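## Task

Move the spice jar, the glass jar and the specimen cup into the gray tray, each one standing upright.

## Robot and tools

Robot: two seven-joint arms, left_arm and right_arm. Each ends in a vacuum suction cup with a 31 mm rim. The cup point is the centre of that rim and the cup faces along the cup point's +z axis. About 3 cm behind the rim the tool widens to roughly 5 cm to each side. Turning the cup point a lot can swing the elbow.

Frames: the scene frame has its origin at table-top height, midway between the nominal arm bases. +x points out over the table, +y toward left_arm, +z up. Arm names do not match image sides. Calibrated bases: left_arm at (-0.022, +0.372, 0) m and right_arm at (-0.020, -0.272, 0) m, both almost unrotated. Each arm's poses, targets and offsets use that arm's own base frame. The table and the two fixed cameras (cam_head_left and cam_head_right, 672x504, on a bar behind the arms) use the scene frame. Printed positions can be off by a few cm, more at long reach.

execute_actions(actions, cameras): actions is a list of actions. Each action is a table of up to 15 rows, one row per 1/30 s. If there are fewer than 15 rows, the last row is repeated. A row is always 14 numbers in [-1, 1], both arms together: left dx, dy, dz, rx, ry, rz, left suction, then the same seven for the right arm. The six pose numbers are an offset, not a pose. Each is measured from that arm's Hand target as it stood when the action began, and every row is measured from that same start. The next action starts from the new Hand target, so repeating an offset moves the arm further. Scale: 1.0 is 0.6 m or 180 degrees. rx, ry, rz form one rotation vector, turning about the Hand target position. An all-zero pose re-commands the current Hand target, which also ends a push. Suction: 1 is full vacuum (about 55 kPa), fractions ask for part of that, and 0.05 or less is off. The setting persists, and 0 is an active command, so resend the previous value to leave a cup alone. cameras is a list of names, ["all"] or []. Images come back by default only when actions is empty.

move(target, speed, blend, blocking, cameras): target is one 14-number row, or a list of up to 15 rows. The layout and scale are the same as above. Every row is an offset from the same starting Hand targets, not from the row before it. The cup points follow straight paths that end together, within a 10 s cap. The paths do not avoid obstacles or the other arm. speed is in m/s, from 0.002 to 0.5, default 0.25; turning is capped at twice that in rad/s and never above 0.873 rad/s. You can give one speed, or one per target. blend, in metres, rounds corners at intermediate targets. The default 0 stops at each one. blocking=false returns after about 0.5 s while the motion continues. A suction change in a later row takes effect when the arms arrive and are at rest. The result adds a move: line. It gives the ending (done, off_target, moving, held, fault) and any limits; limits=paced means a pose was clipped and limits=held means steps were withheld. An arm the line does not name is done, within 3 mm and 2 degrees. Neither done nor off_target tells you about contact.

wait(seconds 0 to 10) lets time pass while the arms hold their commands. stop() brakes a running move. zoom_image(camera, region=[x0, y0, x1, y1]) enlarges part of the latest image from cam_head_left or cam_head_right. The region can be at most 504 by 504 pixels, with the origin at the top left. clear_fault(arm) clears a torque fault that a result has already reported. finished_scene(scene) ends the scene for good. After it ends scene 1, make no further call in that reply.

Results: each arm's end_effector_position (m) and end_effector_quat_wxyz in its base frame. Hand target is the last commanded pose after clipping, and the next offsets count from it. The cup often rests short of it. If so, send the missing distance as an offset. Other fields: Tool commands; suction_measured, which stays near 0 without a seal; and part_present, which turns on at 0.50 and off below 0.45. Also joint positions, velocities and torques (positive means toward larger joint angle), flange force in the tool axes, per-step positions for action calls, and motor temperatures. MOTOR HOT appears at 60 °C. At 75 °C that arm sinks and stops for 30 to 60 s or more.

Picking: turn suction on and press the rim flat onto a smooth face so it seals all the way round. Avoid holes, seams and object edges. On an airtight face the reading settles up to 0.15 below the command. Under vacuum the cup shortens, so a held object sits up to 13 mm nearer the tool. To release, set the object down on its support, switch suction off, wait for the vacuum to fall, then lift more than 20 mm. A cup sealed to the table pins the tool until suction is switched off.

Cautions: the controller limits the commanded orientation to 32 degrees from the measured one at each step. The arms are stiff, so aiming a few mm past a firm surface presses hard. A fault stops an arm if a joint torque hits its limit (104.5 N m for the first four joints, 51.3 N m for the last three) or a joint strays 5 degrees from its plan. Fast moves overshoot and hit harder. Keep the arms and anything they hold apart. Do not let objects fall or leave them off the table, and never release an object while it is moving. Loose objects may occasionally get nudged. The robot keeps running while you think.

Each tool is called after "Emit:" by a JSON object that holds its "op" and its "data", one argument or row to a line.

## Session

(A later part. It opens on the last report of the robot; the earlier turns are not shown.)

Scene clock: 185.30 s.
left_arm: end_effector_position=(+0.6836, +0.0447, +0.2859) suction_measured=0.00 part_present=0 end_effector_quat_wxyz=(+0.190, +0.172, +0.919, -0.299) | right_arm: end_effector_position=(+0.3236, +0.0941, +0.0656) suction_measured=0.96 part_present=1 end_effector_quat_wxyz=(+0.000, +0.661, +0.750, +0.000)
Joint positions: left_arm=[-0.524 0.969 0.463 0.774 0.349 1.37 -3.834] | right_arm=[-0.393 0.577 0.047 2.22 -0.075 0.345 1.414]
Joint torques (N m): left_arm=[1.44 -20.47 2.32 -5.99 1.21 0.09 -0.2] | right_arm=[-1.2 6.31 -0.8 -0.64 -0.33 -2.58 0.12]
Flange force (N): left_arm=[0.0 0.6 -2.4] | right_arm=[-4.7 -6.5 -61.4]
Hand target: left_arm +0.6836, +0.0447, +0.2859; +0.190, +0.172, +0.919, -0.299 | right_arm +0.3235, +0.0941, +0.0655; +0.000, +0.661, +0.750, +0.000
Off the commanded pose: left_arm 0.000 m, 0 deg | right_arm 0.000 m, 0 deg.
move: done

Emit:
{"op": "move", "data": {
  "target": [
    [0,0,0,0,0,0,0,0,0,0.0025,0,0,0,1],
    [0,0,0,0,0,0,0,0,0,0.003,0,0,0,0]
  ],
  "speed": 0.02
}}

Emit:
{"op": "move", "data": {
  "target": [
    [0,0,0,0,0,0,0,0,0,0.034,0,0,0,0],
    [0,0,0,0,0,0,0,0,0,0.155,0,0,0,0],
    [0,0,0,0,0,0,0,0.416,0.5565,0.155,0,0,0,0],
    [0,0,0,0,0,0,0,0.416,0.5565,0.0545,0,0,0,0]
  ],
  "speed": [0.05,0.2,0.25,0.15],
  "blend": [0.005,0.03,0.03,0],
  "cameras": ["all"]
}}

Emit:
{"op": "zoom_image", "data": {
  "camera": "cam_head_left",
  "region": [230, 220, 330, 310]
}}

Emit:
{"op": "zoom_image", "data": {
  "camera": "cam_head_right",
  "region": [230, 220, 330, 310]
}}

Scene clock: 195.00 s.
left_arm: end_effector_position=(+0.6836, +0.0447, +0.2859) suction_measured=0.00 part_present=0 end_effector_quat_wxyz=(+0.190, +0.172, +0.919, -0.299) | right_arm: end_effector_position=(+0.3235, +0.0941, +0.0673) suction_measured=0.01 part_present=0 end_effector_quat_wxyz=(+0.000, +0.661, +0.750, +0.000)
Joint positions: left_arm=[-0.524 0.969 0.463 0.774 0.349 1.37 -3.834] | right_arm=[-0.393 0.572 0.048 2.219 -0.074 0.351 1.414]
Joint torques (N m): left_arm=[1.52 -20.47 2.31 -6 1.18 0.08 -0.2] | right_arm=[-0.92 -8.82 0.09 -1.15 -0.21 -0.34 0.06]
Flange force (N): left_arm=[0.2 0.5 -2.5] | right_arm=[-2.6 2.1 -10.9]
Hand target: left_arm +0.6836, +0.0447, +0.2859; +0.190, +0.172, +0.919, -0.299 | right_arm +0.3235, +0.0941, +0.0673; +0.000, +0.661, +0.750, +0.000
Off the commanded pose: left_arm 0.000 m, 0 deg | right_arm 0.000 m, 0 deg.
move: done

Scene clock: 198.20 s.
left_arm: end_effector_position=(+0.6836, +0.0447, +0.2859) suction_measured=0.00 part_present=0 end_effector_quat_wxyz=(+0.190, +0.172, +0.919, -0.299) | right_arm: end_effector_position=(+0.5731, +0.4280, +0.1000) suction_measured=0.01 part_present=0 end_effector_quat_wxyz=(+0.000, +0.661, +0.750, +0.000)
Joint positions: left_arm=[-0.524 0.969 0.463 0.774 0.349 1.37 -3.834] | right_arm=[-0.689 1.273 0.076 0.404 -0.072 1.466 1.037]
Joint torques (N m): left_arm=[1.49 -20.45 2.39 -5.99 1.24 0.11 -0.18] | right_arm=[-0.67 -24.73 0.7 -6.55 -0.22 -0.09 0.07]
Flange force (N): left_arm=[0.2 0.5 -2.4] | right_arm=no reading
Hand target: left_arm +0.6836, +0.0447, +0.2859; +0.190, +0.172, +0.919, -0.299 | right_arm +0.5731, +0.4280, +0.1000; +0.000, +0.661, +0.750, +0.000
Off the commanded pose: left_arm 0.000 m, 0 deg | right_arm 0.000 m, 0 deg.
move: done

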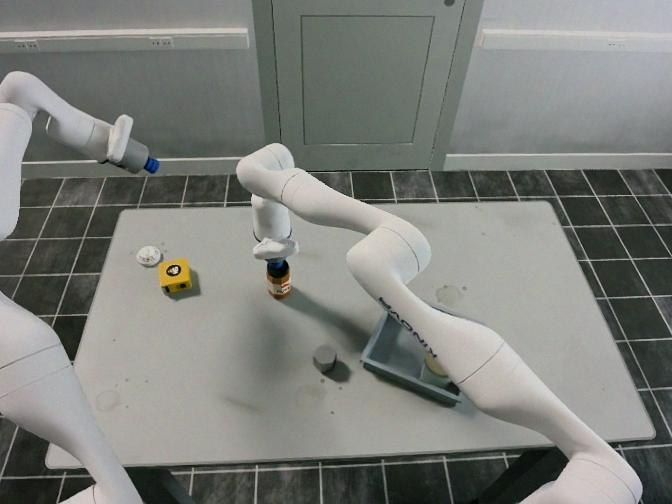

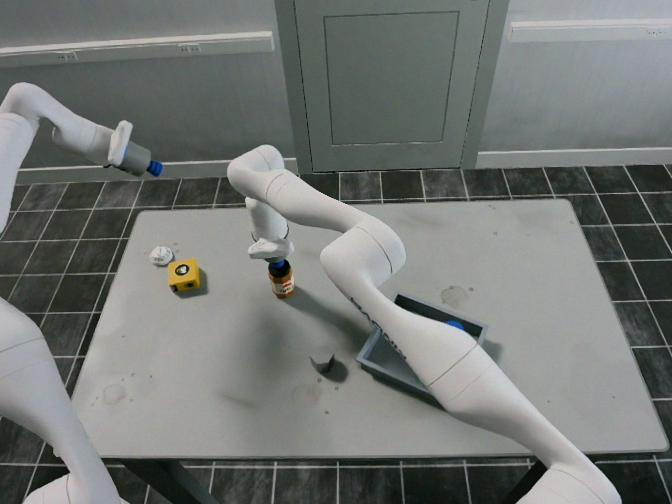

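Scaled by 5.040 from the camera's 672x504 image, which has a finer 960x720 frame.

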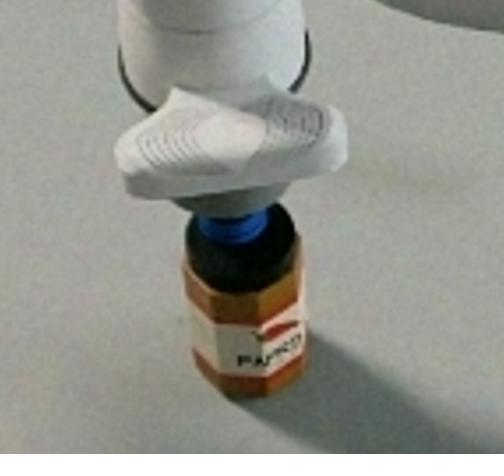

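Scaled by 5.040 from the camera's 672x504 image, which has a finer 960x720 frame.

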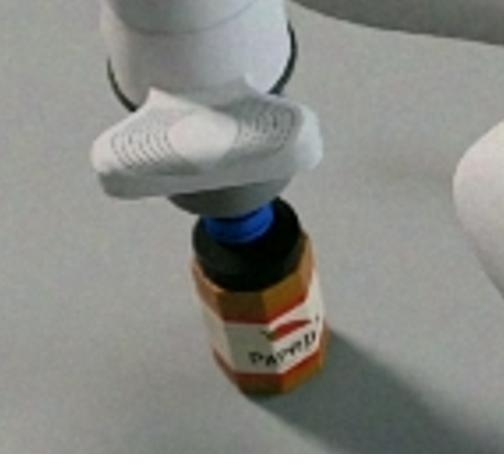

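Emit:
{"op": "move", "data": {
  "target": [0,0,0,0,0,0,0,0.007,-0.005,-0.033,0,0,0,1],
  "speed": 0.05,
  "cameras": ["all"]
}}

Emit:
{"op": "zoom_image", "data": {
  "camera": "cam_head_left",
  "region": [230, 220, 330, 310]
}}

Emit:
{"op": "zoom_image", "data": {
  "camera": "cam_head_right",
  "region": [230, 220, 330, 310]
}}

Scene clock: 205.47 s.
left_arm: end_effector_position=(+0.6836, +0.0447, +0.2859) suction_measured=0.00 part_present=0 end_effector_quat_wxyz=(+0.190, +0.172, +0.919, -0.299) | right_arm: end_effector_position=(+0.5773, +0.4251, +0.0804) suction_measured=0.75 part_present=1 end_effector_quat_wxyz=(+0.000, +0.661, +0.750, +0.000)
Joint positions: left_arm=[-0.524 0.969 0.463 0.774 0.349 1.37 -3.834] | right_arm=[-0.683 1.296 0.075 0.413 -0.072 1.433 1.044]
Joint torques (N m): left_arm=[1.51 -20.45 2.32 -5.94 1.2 0.1 -0.22] | right_arm=[2.61 -6.75 2.13 1.01 1.13 -0.47 0.09]
Flange force (N): left_arm=[-0.2 0.7 -2.6] | right_arm=no reading
Hand target: left_arm +0.6836, +0.0447, +0.2859; +0.190, +0.172, +0.919, -0.299 | right_arm +0.5773, +0.4250, +0.0802; +0.000, +0.661, +0.750, +0.000
Off the commanded pose: left_arm 0.000 m, 0 deg | right_arm 0.000 m, 0 deg.
move: done

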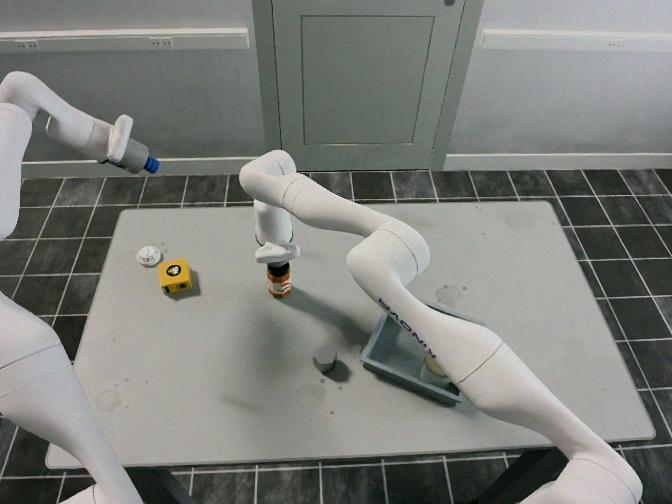

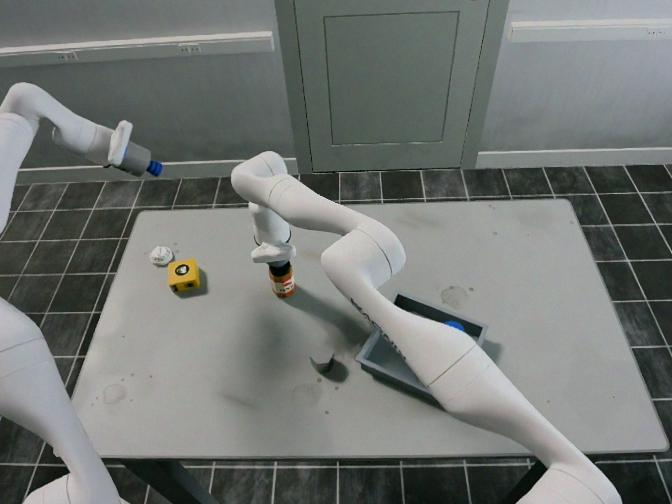

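Scaled by 5.040 from the camera's 672x504 image, which has a finer 960x720 frame.

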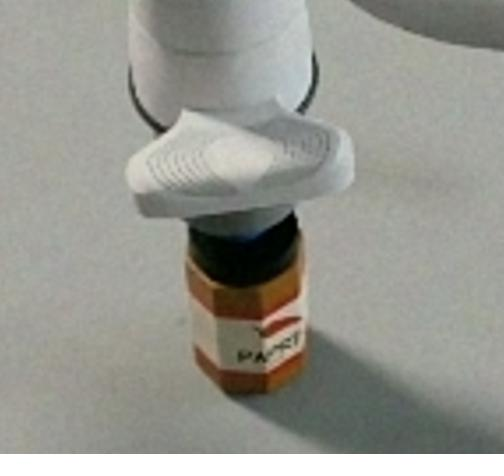

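Scaled by 5.040 from the camera's 672x504 image, which has a finer 960x720 frame.

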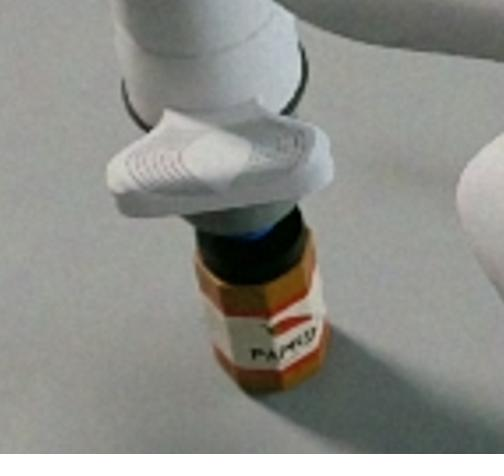

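Emit:
{"op": "move", "data": {
  "target": [
    [0,0,0,0,0,0,0,0,0,0.166,0,0,0,1],
    [0,0,0,0,0,0,0,-0.2845,-0.46,0.166,0,0,0,1],
    [0,0,0,0,0,0,0,-0.2845,-0.46,0.015,0,0,0,1],
    [0,0,0,0,0,0,0,-0.2845,-0.46,-0.005,0,0,0,1]
  ],
  "speed": [0.1,0.2,0.12,0.03],
  "blend": [0.03,0.03,0.0,0],
  "cameras": ["all"]
}}

Emit:
{"op": "zoom_image", "data": {
  "camera": "cam_head_left",
  "region": [340, 270, 500, 410]
}}

Scene clock: 219.27 s.
left_arm: end_effector_position=(+0.6836, +0.0447, +0.2859) suction_measured=0.00 part_present=0 end_effector_quat_wxyz=(+0.190, +0.172, +0.919, -0.299) | right_arm: end_effector_position=(+0.4068, +0.1491, +0.0775) suction_measured=0.99 part_present=1 end_effector_quat_wxyz=(+0.000, +0.661, +0.750, +0.000)
Joint positions: left_arm=[-0.524 0.969 0.463 0.774 0.349 1.37 -3.834] | right_arm=[-0.448 0.665 0.057 1.896 -0.063 0.581 1.345]
Joint torques (N m): left_arm=[1.46 -20.48 2.33 -6 1.26 0.11 -0.2] | right_arm=[-1 50.65 -2.35 20.29 -0.24 -1.64 0.12]
Flange force (N): left_arm=[0.1 0.5 -2.4] | right_arm=[-3.0 -2.7 -155.3]
Hand target: left_arm +0.6836, +0.0447, +0.2859; +0.190, +0.172, +0.919, -0.299 | right_arm +0.4066, +0.1490, +0.0772; +0.000, +0.661, +0.750, +0.000
Off the commanded pose: left_arm 0.000 m, 0 deg | right_arm 0.000 m, 0 deg.
move: done

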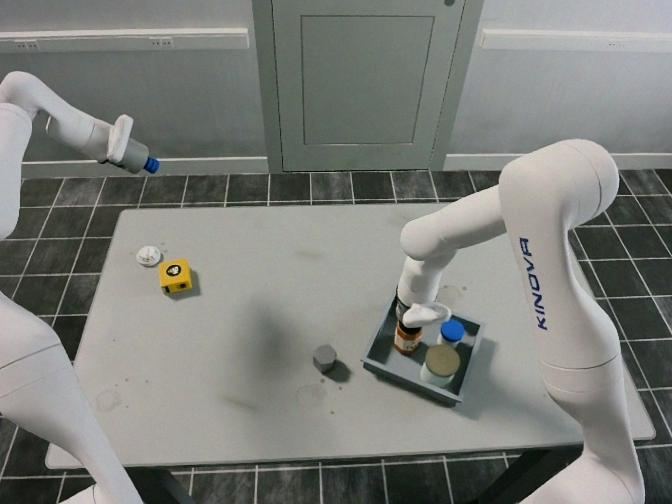

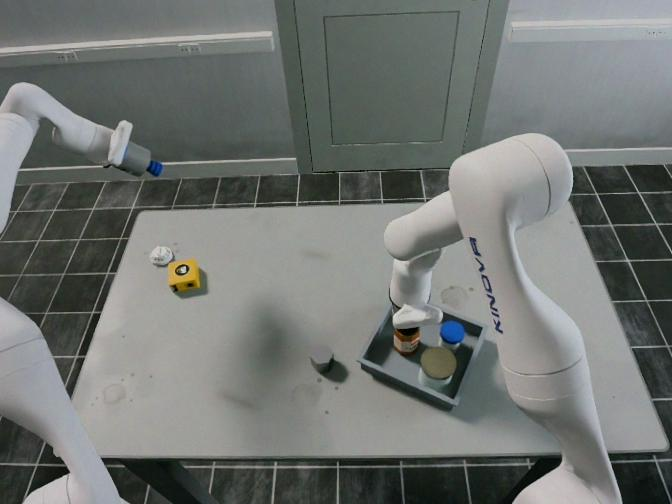

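Scaled by 3.150 from the camera's 672x504 image, which has a finer 960x720 frame.

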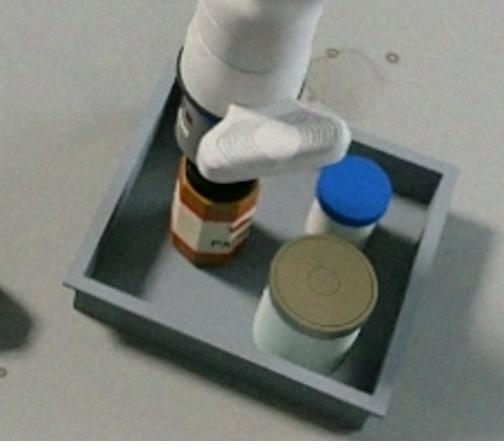

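Emit:
{"op": "move", "data": {
  "target": [
    [0,0,0,0,0,0,0,0,0,0.0075,0,0,0,1],
    [0,0,0,0,0,0,0,0,0,0.008,0,0,0,0]
  ],
  "speed": 0.02
}}

Emit:
{"op": "move", "data": {
  "target": [
    [0,0,0,0,0,0,0,0,0,0.034,0,0,0,0],
    [0,0,0,0,0,0,0,0,0,0.18,0,0,0,0]
  ],
  "speed": [0.05,0.2],
  "blend": [0.005,0],
  "cameras": ["cam_head_left"]
}}

Emit:
{"op": "zoom_image", "data": {
  "camera": "cam_head_left",
  "region": [340, 270, 500, 410]
}}

Scene clock: 230.03 s.
left_arm: end_effector_position=(+0.6836, +0.0447, +0.2859) suction_measured=0.00 part_present=0 end_effector_quat_wxyz=(+0.190, +0.172, +0.919, -0.299) | right_arm: end_effector_position=(+0.4066, +0.1490, +0.0820) suction_measured=0.01 part_present=0 end_effector_quat_wxyz=(+0.000, +0.661, +0.750, +0.000)
Joint positions: left_arm=[-0.524 0.969 0.463 0.774 0.349 1.37 -3.834] | right_arm=[-0.449 0.655 0.058 1.894 -0.062 0.594 1.345]
Joint torques (N m): left_arm=[1.45 -20.47 2.34 -6.06 1.2 0.1 -0.22] | right_arm=[-0.76 4.78 -0.28 3.43 -0.22 -0.9 0.09]
Flange force (N): left_arm=[0.5 0.3 -2.3] | right_arm=[-1.7 0.3 -47.5]
Hand target: left_arm +0.6836, +0.0447, +0.2859; +0.190, +0.172, +0.919, -0.299 | right_arm +0.4066, +0.1490, +0.0820; +0.000, +0.661, +0.750, +0.000
Off the commanded pose: left_arm 0.000 m, 0 deg | right_arm 0.000 m, 0 deg.
move: done

Scene clock: 231.23 s.
left_arm: end_effector_position=(+0.6836, +0.0447, +0.2859) suction_measured=0.00 part_present=0 end_effector_quat_wxyz=(+0.190, +0.172, +0.919, -0.299) | right_arm: end_effector_position=(+0.4066, +0.1490, +0.1900) suction_measured=0.01 part_present=0 end_effector_quat_wxyz=(+0.000, +0.661, +0.750, +0.000)
Joint positions: left_arm=[-0.524 0.969 0.463 0.774 0.349 1.37 -3.834] | right_arm=[-0.465 0.459 0.079 1.786 -0.044 0.897 1.33]
Joint torques (N m): left_arm=[1.45 -20.45 2.28 -5.95 1.22 0.13 -0.22] | right_arm=[-0.65 -13.53 0.55 -4.86 -0.21 -0.1 0.1]
Flange force (N): left_arm=[-0.1 0.6 -2.4] | right_arm=[-0.5 3.0 -1.2]
Hand target: left_arm +0.6836, +0.0447, +0.2859; +0.190, +0.172, +0.919, -0.299 | right_arm +0.4066, +0.1490, +0.1900; +0.000, +0.661, +0.750, +0.000
Off the commanded pose: left_arm 0.000 m, 0 deg | right_arm 0.000 m, 0 deg.
move: done
Images, in order (width x height): cam_head_left 672x504.

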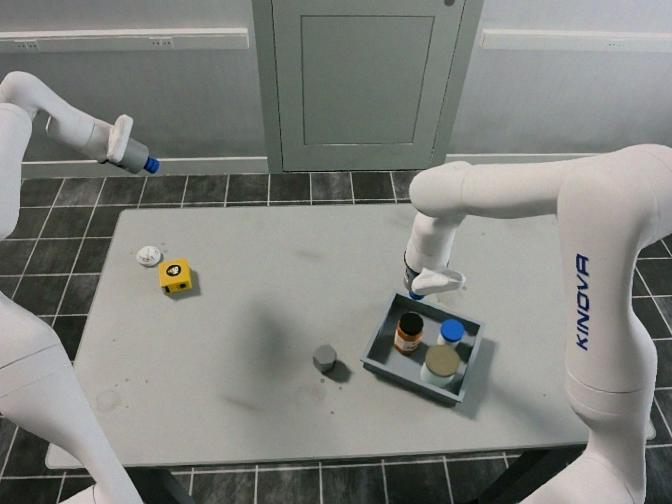

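Scaled by 3.150 from the camera's 672x504 image, which has a finer 960x720 frame.

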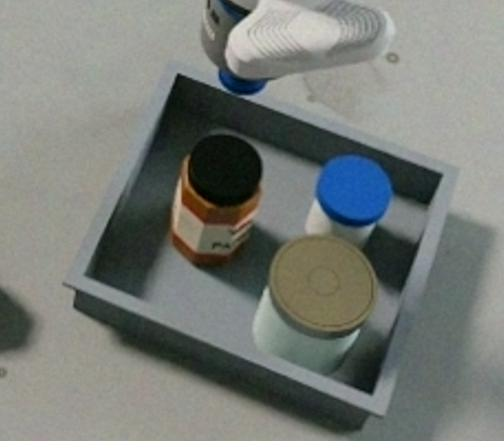

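Emit:
{"op": "finished_scene", "data": {
  "scene": 2
}}

The scene is finished: the task was done.


## Next scene

Move the prescription vial into the gray tray so that it stands upright.

Emit:
{"op": "execute_actions", "data": {
  "actions": []
}}

Emit:
{"op": "zoom_image", "data": {
  "camera": "cam_head_left",
  "region": [240, 230, 500, 420]
}}

Emit:
{"op": "zoom_image", "data": {
  "camera": "cam_head_right",
  "region": [240, 230, 500, 420]
}}

Scene clock: 0.00 s.
left_arm: end_effector_position=(+0.2980, -0.0530, +0.1046) suction_measured=0.01 part_present=0 end_effector_quat_wxyz=(+0.006, -0.172, +0.967, +0.188) | right_arm: end_effector_position=(+0.1655, +0.3901, +0.3522) suction_measured=0.00 part_present=0 end_effector_quat_wxyz=(-0.423, +0.813, +0.398, +0.030)
Joint positions: left_arm=[0.459 0.537 -0.098 2.166 -0.449 0.682 -2.034] | right_arm=[-0.745 0.117 -0.002 2.037 -1.079 0.951 0.817]
Joint velocities: within noise
Joint torques (N m): no reading
Motor temperatures (°C): left_arm=[35 32 30 32 41 44 44] | right_arm=[34 35 33 32 34 42 38]
Flange force (N): no reading
Hand target: left_arm +0.2980, -0.0530, +0.1046; +0.006, -0.172, +0.967, +0.188 | right_arm +0.1655, +0.3901, +0.3522; -0.423, +0.813, +0.398, +0.030
Tool commands: left_gripper/suction=+0.0 right_gripper/suction=+0.0

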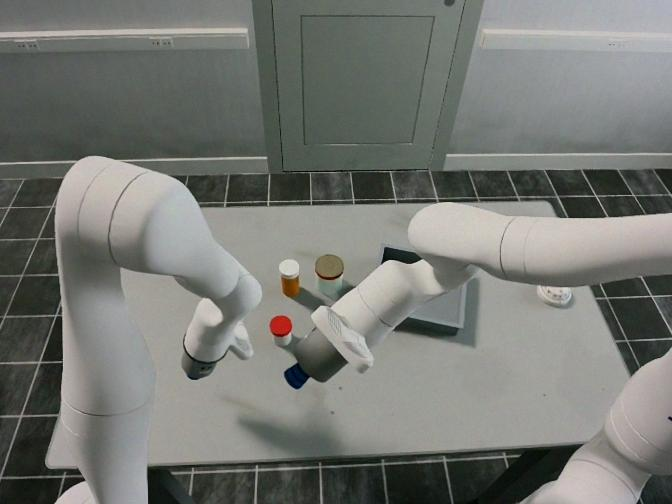

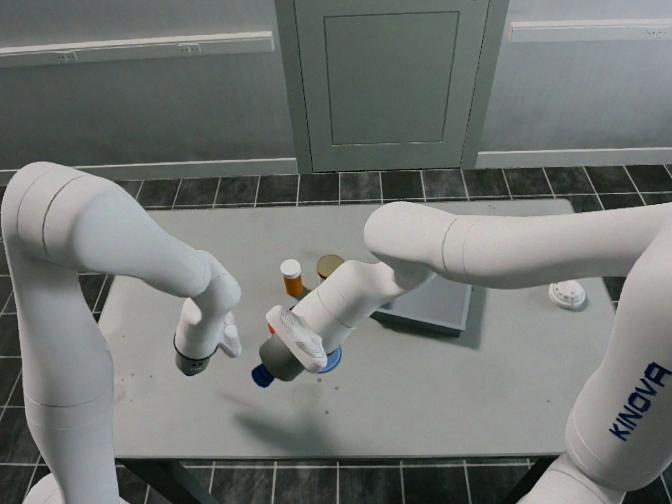

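Scaled by 1.938 from the camera's 672x504 image, which has a finer 960x720 frame.

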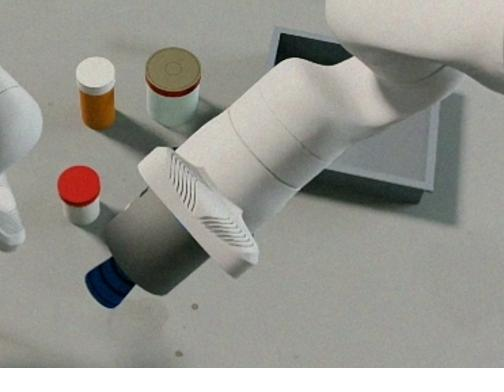

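Scaled by 1.938 from the camera's 672x504 image, which has a finer 960x720 frame.

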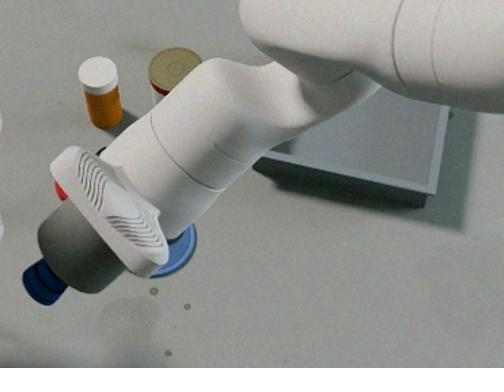

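Emit:
{"op": "move", "data": {
  "target": [0,0,0,0,0,0,0,0.674,0.012,-0.253,-0.259,-0.105,0,0],
  "speed": 0.25,
  "cameras": ["all"]
}}

Emit:
{"op": "zoom_image", "data": {
  "camera": "cam_head_left",
  "region": [240, 230, 500, 420]
}}

Scene clock: 14.10 s.
left_arm: end_effector_position=(+0.2980, -0.0530, +0.1046) suction_measured=0.01 part_present=0 end_effector_quat_wxyz=(+0.006, -0.172, +0.967, +0.188) | right_arm: end_effector_position=(+0.5699, +0.3973, +0.2004) suction_measured=0.00 part_present=0 end_effector_quat_wxyz=(+0.001, +0.898, +0.440, +0.000)
Joint positions: left_arm=[0.459 0.537 -0.098 2.166 -0.449 0.682 -2.034] | right_arm=[-0.704 1.138 0.333 0.415 -0.298 1.608 0.339]
Joint torques (N m): left_arm=[1.51 -11.56 -0.97 -2.27 -0.08 0.55 -0.26] | right_arm=[-0.71 -23.68 1.3 -6.29 -0.19 -0.15 0.14]
Flange force (N): left_arm=[-3.3 1.2 -0.8] | right_arm=no reading
Hand target: left_arm +0.2980, -0.0530, +0.1046; +0.006, -0.172, +0.967, +0.188 | right_arm +0.5699, +0.3973, +0.2004; +0.001, +0.898, +0.440, +0.000
Off the commanded pose: left_arm 0.000 m, 0 deg | right_arm 0.000 m, 0 deg.
move: done

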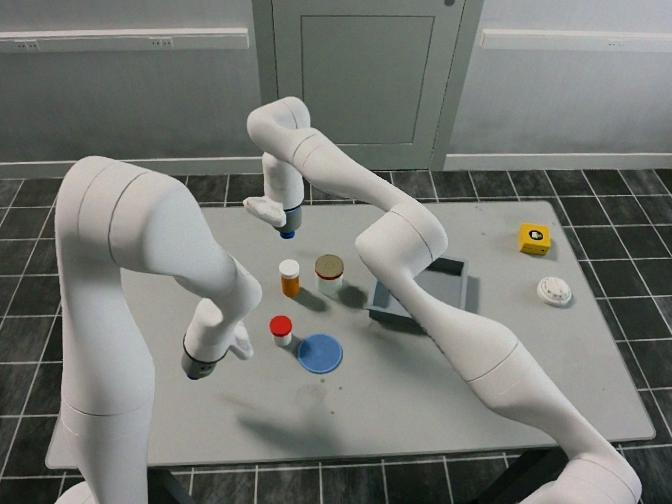

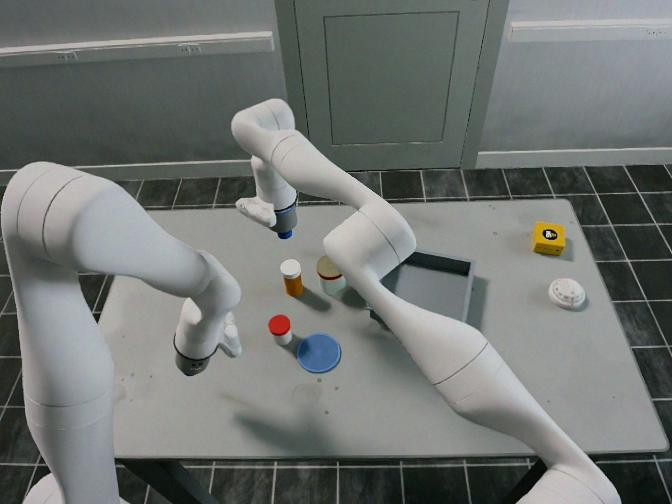

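Scaled by 1.938 from the camera's 672x504 image, which has a finer 960x720 frame.

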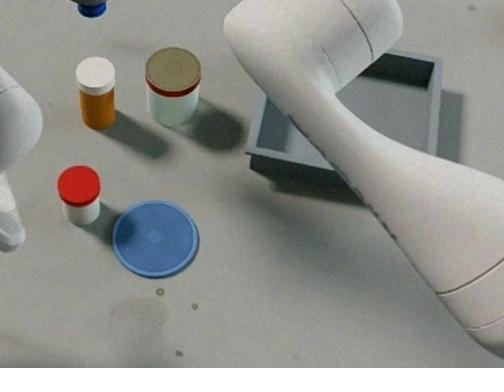

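Emit:
{"op": "move", "data": {
  "target": [0,0,0,0,0,0,0,0,0,-0.15,0,0,0,0],
  "speed": 0.2,
  "cameras": ["all"]
}}

Emit:
{"op": "zoom_image", "data": {
  "camera": "cam_head_left",
  "region": [240, 220, 340, 310]
}}

Emit:
{"op": "zoom_image", "data": {
  "camera": "cam_head_right",
  "region": [240, 220, 340, 310]
}}

Scene clock: 19.97 s.
left_arm: end_effector_position=(+0.2980, -0.0530, +0.1046) suction_measured=0.01 part_present=0 end_effector_quat_wxyz=(+0.006, -0.172, +0.967, +0.188) | right_arm: end_effector_position=(+0.5699, +0.3973, +0.1104) suction_measured=0.00 part_present=0 end_effector_quat_wxyz=(+0.001, +0.898, +0.440, +0.000)
Joint positions: left_arm=[0.459 0.537 -0.098 2.166 -0.449 0.682 -2.034] | right_arm=[-0.728 1.179 0.322 0.62 -0.3 1.37 0.371]
Joint torques (N m): left_arm=[1.44 -11.59 -0.92 -2.32 -0.08 0.55 -0.21] | right_arm=[-0.78 -23.76 1.63 -6.14 -0.17 -0.15 0.08]
Flange force (N): left_arm=[-3.1 1.2 -0.7] | right_arm=[7.8 3.5 -0.8]
Hand target: left_arm +0.2980, -0.0530, +0.1046; +0.006, -0.172, +0.967, +0.188 | right_arm +0.5699, +0.3973, +0.1104; +0.001, +0.898, +0.440, +0.000
Off the commanded pose: left_arm 0.000 m, 0 deg | right_arm 0.000 m, 0 deg.
move: done

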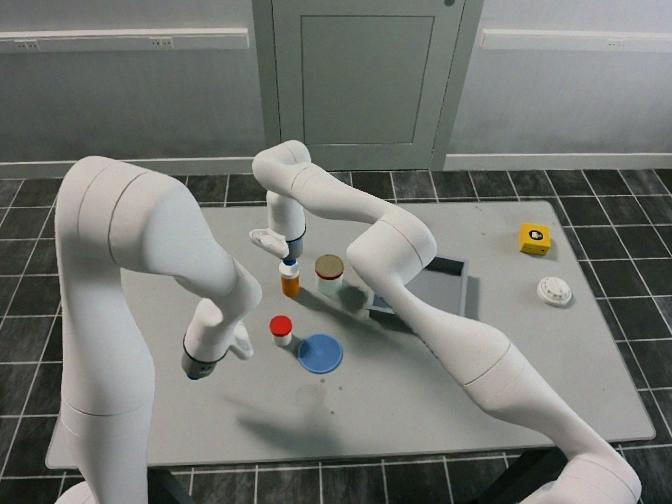

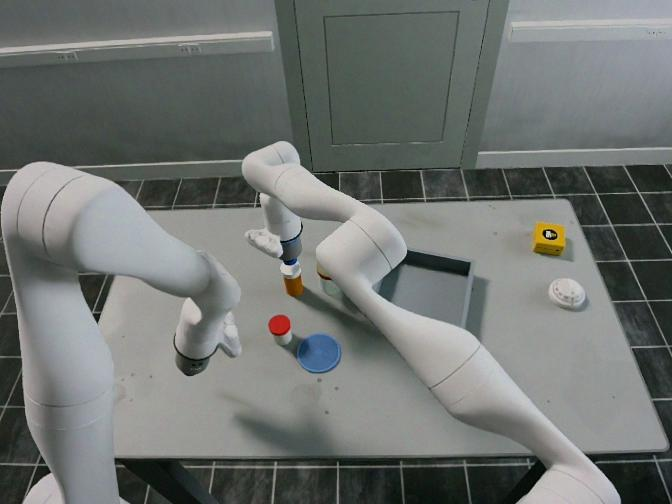

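Scaled by 5.040 from the camera's 672x504 image, which has a finer 960x720 frame.

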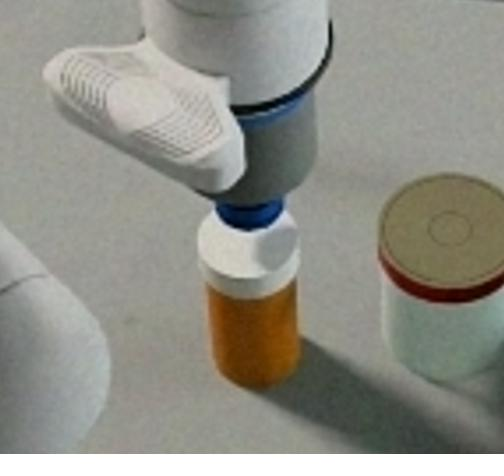

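Scaled by 5.040 from the camera's 672x504 image, which has a finer 960x720 frame.

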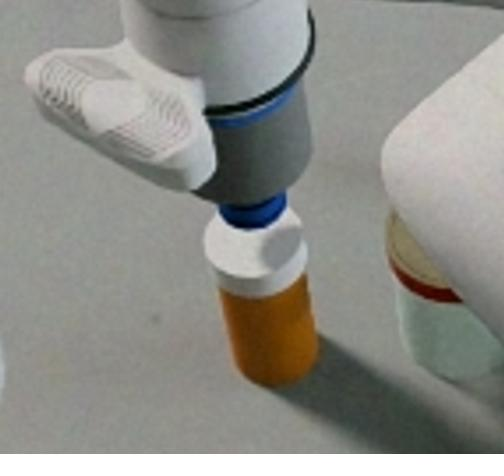

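Emit:
{"op": "move", "data": {
  "target": [0,0,0,0,0,0,0,0.008,0,-0.042,0,0,0,1],
  "speed": 0.05,
  "cameras": ["all"]
}}

Emit:
{"op": "zoom_image", "data": {
  "camera": "cam_head_left",
  "region": [240, 220, 340, 310]
}}

Emit:
{"op": "zoom_image", "data": {
  "camera": "cam_head_right",
  "region": [240, 220, 340, 310]
}}

Scene clock: 27.80 s.
left_arm: end_effector_position=(+0.2980, -0.0530, +0.1046) suction_measured=0.01 part_present=0 end_effector_quat_wxyz=(+0.006, -0.172, +0.967, +0.188) | right_arm: end_effector_position=(+0.5747, +0.3973, +0.0852) suction_measured=0.31 part_present=0 end_effector_quat_wxyz=(+0.001, +0.898, +0.440, +0.000)
Joint positions: left_arm=[0.459 0.537 -0.098 2.166 -0.449 0.682 -2.034] | right_arm=[-0.722 1.217 0.318 0.614 -0.303 1.338 0.375]
Joint torques (N m): left_arm=[1.47 -11.62 -0.95 -2.31 -0.04 0.53 -0.23] | right_arm=[-0.67 -24.43 1.69 -6.24 -0.29 -0.15 0.09]
Flange force (N): left_arm=[-3.2 1.2 -0.7] | right_arm=[8.1 3.4 0.1]
Hand target: left_arm +0.2980, -0.0530, +0.1046; +0.006, -0.172, +0.967, +0.188 | right_arm +0.5747, +0.3973, +0.0852; +0.001, +0.898, +0.440, +0.000
Off the commanded pose: left_arm 0.000 m, 0 deg | right_arm 0.000 m, 0 deg.
move: done

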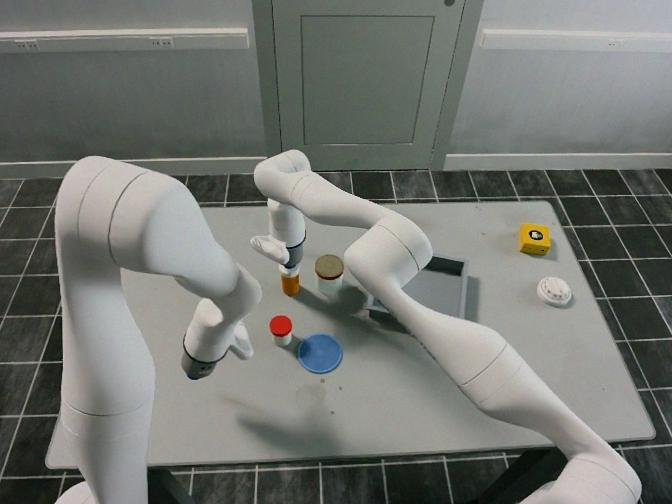

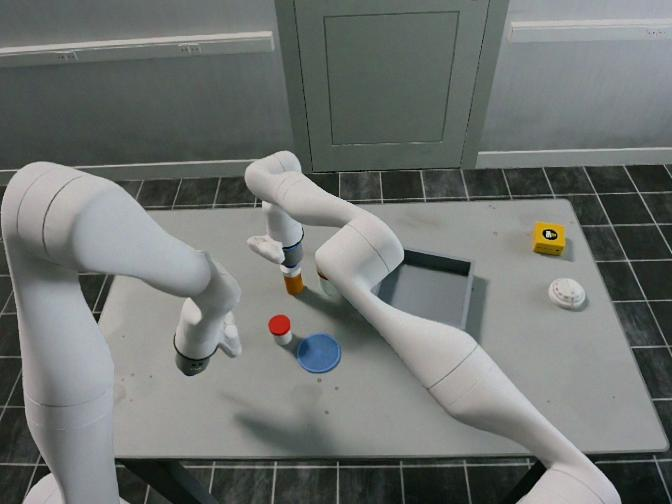

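Scaled by 5.040 from the camera's 672x504 image, which has a finer 960x720 frame.

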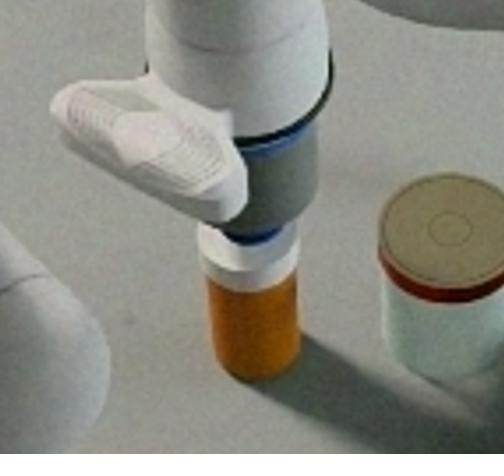

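Scaled by 5.040 from the camera's 672x504 image, which has a finer 960x720 frame.

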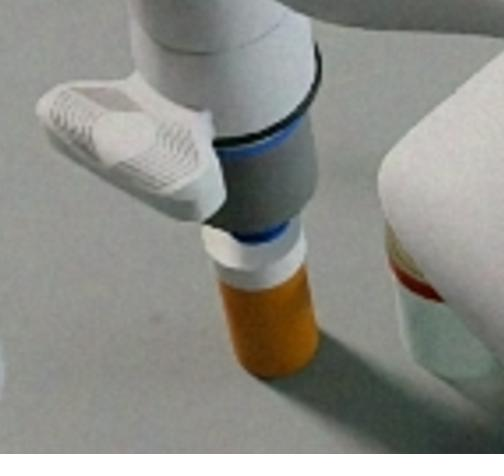

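Emit:
{"op": "move", "data": {
  "target": [
    [0,0,0,0,0,0,0,0,0,0.2,0,0,0,1],
    [0,0,0,0,0,0,0,-0.083,-0.499,0.2,0,0,0,1],
    [0,0,0,0,0,0,0,-0.083,-0.499,0.025,0,0,0,1],
    [0,0,0,0,0,0,0,-0.083,-0.499,0.008,0,0,0,1]
  ],
  "speed": [0.1,0.2,0.12,0.03],
  "blend": [0.03,0.03,0.0,0],
  "cameras": ["all"]
}}

Emit:
{"op": "zoom_image", "data": {
  "camera": "cam_head_left",
  "region": [360, 220, 500, 350]
}}

Scene clock: 40.67 s.
left_arm: end_effector_position=(+0.2980, -0.0530, +0.1046) suction_measured=0.01 part_present=0 end_effector_quat_wxyz=(+0.006, -0.172, +0.967, +0.188) | right_arm: end_effector_position=(+0.5249, +0.0979, +0.0900) suction_measured=0.95 part_present=1 end_effector_quat_wxyz=(+0.001, +0.898, +0.440, +0.000)
Joint positions: left_arm=[0.459 0.537 -0.098 2.166 -0.449 0.682 -2.034] | right_arm=[-0.41 0.819 0.306 1.522 -0.296 0.844 0.913]
Joint torques (N m): left_arm=[1.51 -11.59 -0.91 -2.33 -0.07 0.55 -0.23] | right_arm=[-0.66 -18.41 2.05 -4.62 -0.18 -0.09 0.13]
Flange force (N): left_arm=[-3.2 1.3 -0.7] | right_arm=[1.9 3.1 0.5]
Hand target: left_arm +0.2980, -0.0530, +0.1046; +0.006, -0.172, +0.967, +0.188 | right_arm +0.5249, +0.0979, +0.0900; +0.001, +0.898, +0.440, +0.000
Off the commanded pose: left_arm 0.000 m, 0 deg | right_arm 0.000 m, 0 deg.
move: done

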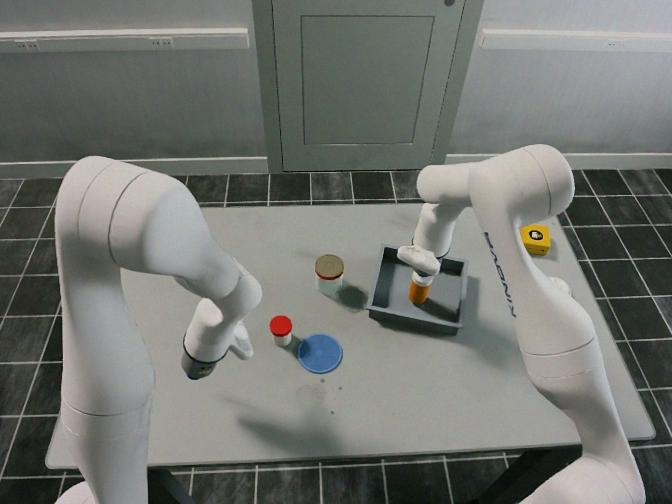

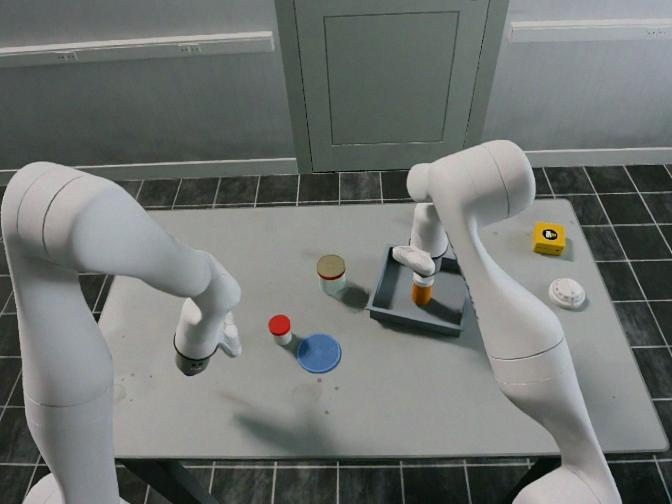

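Scaled by 3.600 from the camera's 672x504 image, which has a finer 960x720 frame.

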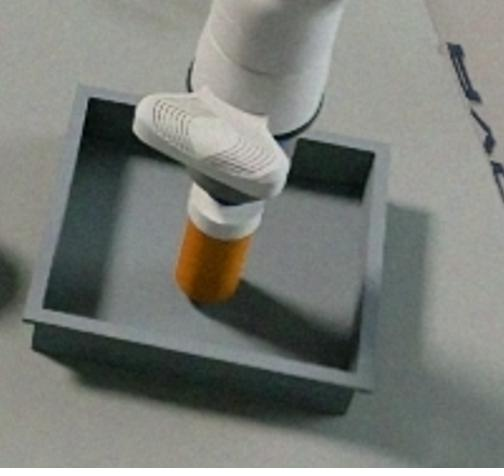

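Emit:
{"op": "move", "data": {
  "target": [0,0,0,0,0,0,0,0,0,-0.007,0,0,0,1],
  "speed": 0.03
}}

Scene clock: 43.73 s.
left_arm: end_effector_position=(+0.2980, -0.0530, +0.1046) suction_measured=0.01 part_present=0 end_effector_quat_wxyz=(+0.006, -0.172, +0.967, +0.188) | right_arm: end_effector_position=(+0.5249, +0.0979, +0.0858) suction_measured=0.95 part_present=1 end_effector_quat_wxyz=(+0.001, +0.898, +0.440, +0.000)
Joint positions: left_arm=[0.459 0.537 -0.098 2.166 -0.449 0.682 -2.034] | right_arm=[-0.409 0.826 0.304 1.525 -0.298 0.835 0.915]
Joint torques (N m): left_arm=[1.46 -11.56 -0.91 -2.26 -0.1 0.55 -0.25] | right_arm=[-0.7 -18.51 2.02 -4.51 -0.17 -0.12 0.12]
Flange force (N): left_arm=[-3.2 1.1 -0.8] | right_arm=[2.1 3.5 0.6]
Hand target: left_arm +0.2980, -0.0530, +0.1046; +0.006, -0.172, +0.967, +0.188 | right_arm +0.5249, +0.0979, +0.0858; +0.001, +0.898, +0.440, +0.000
Off the commanded pose: left_arm 0.000 m, 0 deg | right_arm 0.000 m, 0 deg.
move: done

Emit:
{"op": "move", "data": {
  "target": [0,0,0,0,0,0,0,0,0,-0.006,0,0,0,1],
  "speed": 0.03
}}

Scene clock: 49.63 s.
left_arm: end_effector_position=(+0.2980, -0.0530, +0.1046) suction_measured=0.01 part_present=0 end_effector_quat_wxyz=(+0.006, -0.172, +0.967, +0.188) | right_arm: end_effector_position=(+0.5249, +0.0979, +0.0822) suction_measured=0.95 part_present=1 end_effector_quat_wxyz=(+0.001, +0.898, +0.440, +0.000)
Joint positions: left_arm=[0.459 0.537 -0.098 2.166 -0.449 0.682 -2.034] | right_arm=[-0.408 0.832 0.302 1.527 -0.3 0.827 0.916]
Joint torques (N m): left_arm=[1.53 -11.55 -0.92 -2.27 -0.08 0.54 -0.24] | right_arm=[-0.75 -18.51 2.03 -4.54 -0.21 -0.14 0.12]
Flange force (N): left_arm=[-3.3 1.3 -0.8] | right_arm=[1.8 3.3 0.5]
Hand target: left_arm +0.2980, -0.0530, +0.1046; +0.006, -0.172, +0.967, +0.188 | right_arm +0.5249, +0.0979, +0.0822; +0.001, +0.898, +0.440, +0.000
Off the commanded pose: left_arm 0.000 m, 0 deg | right_arm 0.000 m, 0 deg.
move: done

Emit:
{"op": "move", "data": {
  "target": [0,0,0,0,0,0,0,0,0,-0.006,0,0,0,1],
  "speed": 0.03
}}

Scene clock: 53.17 s.
left_arm: end_effector_position=(+0.2980, -0.0530, +0.1046) suction_measured=0.01 part_present=0 end_effector_quat_wxyz=(+0.006, -0.172, +0.967, +0.188) | right_arm: end_effector_position=(+0.5249, +0.0979, +0.0786) suction_measured=0.95 part_present=1 end_effector_quat_wxyz=(+0.001, +0.898, +0.440, +0.000)
Joint positions: left_arm=[0.459 0.537 -0.098 2.166 -0.449 0.682 -2.034] | right_arm=[-0.407 0.838 0.3 1.529 -0.302 0.82 0.917]
Joint torques (N m): left_arm=[1.45 -11.68 -0.95 -2.34 -0.04 0.54 -0.24] | right_arm=[-0.94 -12.55 0.98 -2.4 -0.29 -0.43 0.16]
Flange force (N): left_arm=[-3.1 1.1 -0.5] | right_arm=[0.9 3.0 -11.4]
Hand target: left_arm +0.2980, -0.0530, +0.1046; +0.006, -0.172, +0.967, +0.188 | right_arm +0.5249, +0.0979, +0.0786; +0.001, +0.898, +0.440, +0.000
Off the commanded pose: left_arm 0.000 m, 0 deg | right_arm 0.000 m, 0 deg.
move: done

Contact at 11 N; release.

Emit:
{"op": "move", "data": {
  "target": [
    [0,0,0,0,0,0,0,0,0,0.0005,0,0,0,1],
    [0,0,0,0,0,0,0,0,0,0.001,0,0,0,0]
  ],
  "speed": 0.02
}}

Emit:
{"op": "move", "data": {
  "target": [
    [0,0,0,0,0,0,0,0,0,0.034,0,0,0,0],
    [0,0,0,0,0,0,0,0,0,0.18,0,0,0,0]
  ],
  "speed": [0.05,0.2],
  "blend": [0.005,0],
  "cameras": ["cam_head_left"]
}}

Emit:
{"op": "zoom_image", "data": {
  "camera": "cam_head_left",
  "region": [360, 220, 500, 350]
}}

Scene clock: 58.90 s.
left_arm: end_effector_position=(+0.2980, -0.0530, +0.1046) suction_measured=0.01 part_present=0 end_effector_quat_wxyz=(+0.006, -0.172, +0.967, +0.188) | right_arm: end_effector_position=(+0.5249, +0.0979, +0.0792) suction_measured=0.00 part_present=0 end_effector_quat_wxyz=(+0.001, +0.898, +0.440, +0.000)
Joint positions: left_arm=[0.459 0.537 -0.098 2.166 -0.449 0.682 -2.034] | right_arm=[-0.407 0.837 0.3 1.528 -0.301 0.821 0.917]
Joint torques (N m): left_arm=[1.47 -11.59 -0.9 -2.31 -0.08 0.53 -0.23] | right_arm=[-0.97 -13.4 1.08 -2.53 -0.29 -0.19 0.13]
Flange force (N): left_arm=[-3.2 1.2 -0.8] | right_arm=[1.2 3.3 -9.4]
Hand target: left_arm +0.2980, -0.0530, +0.1046; +0.006, -0.172, +0.967, +0.188 | right_arm +0.5249, +0.0979, +0.0792; +0.001, +0.898, +0.440, +0.000
Off the commanded pose: left_arm 0.000 m, 0 deg | right_arm 0.000 m, 0 deg.
move: done

Scene clock: 60.10 s.
left_arm: end_effector_position=(+0.2980, -0.0530, +0.1046) suction_measured=0.01 part_present=0 end_effector_quat_wxyz=(+0.006, -0.172, +0.967, +0.188) | right_arm: end_effector_position=(+0.5248, +0.0979, +0.1871) suction_measured=0.00 part_present=0 end_effector_quat_wxyz=(+0.001, +0.898, +0.440, +0.000)
Joint positions: left_arm=[0.459 0.537 -0.098 2.166 -0.449 0.682 -2.034] | right_arm=[-0.434 0.685 0.351 1.427 -0.247 1.072 0.874]
Joint torques (N m): left_arm=[1.51 -11.61 -0.95 -2.28 -0.03 0.56 -0.23] | right_arm=[-0.72 -17.17 1.87 -5.45 -0.21 -0.09 0.14]
Flange force (N): left_arm=[-3.3 1.2 -0.6] | right_arm=[2.0 3.2 -0.9]
Hand target: left_arm +0.2980, -0.0530, +0.1046; +0.006, -0.172, +0.967, +0.188 | right_arm +0.5249, +0.0979, +0.1872; +0.001, +0.898, +0.440, +0.000
Off the commanded pose: left_arm 0.000 m, 0 deg | right_arm 0.000 m, 0 deg.
move: done
Images, in order (width x height): cam_head_left 672x504.

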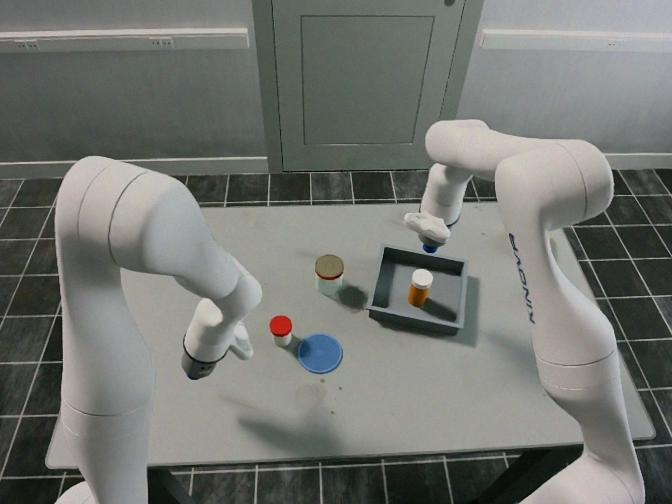

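Scaled by 3.600 from the camera's 672x504 image, which has a finer 960x720 frame.

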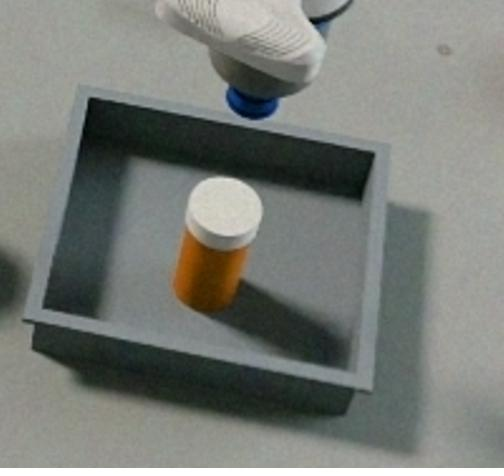

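Emit:
{"op": "finished_scene", "data": {
  "scene": 3
}}

The scene is finished: the task was done.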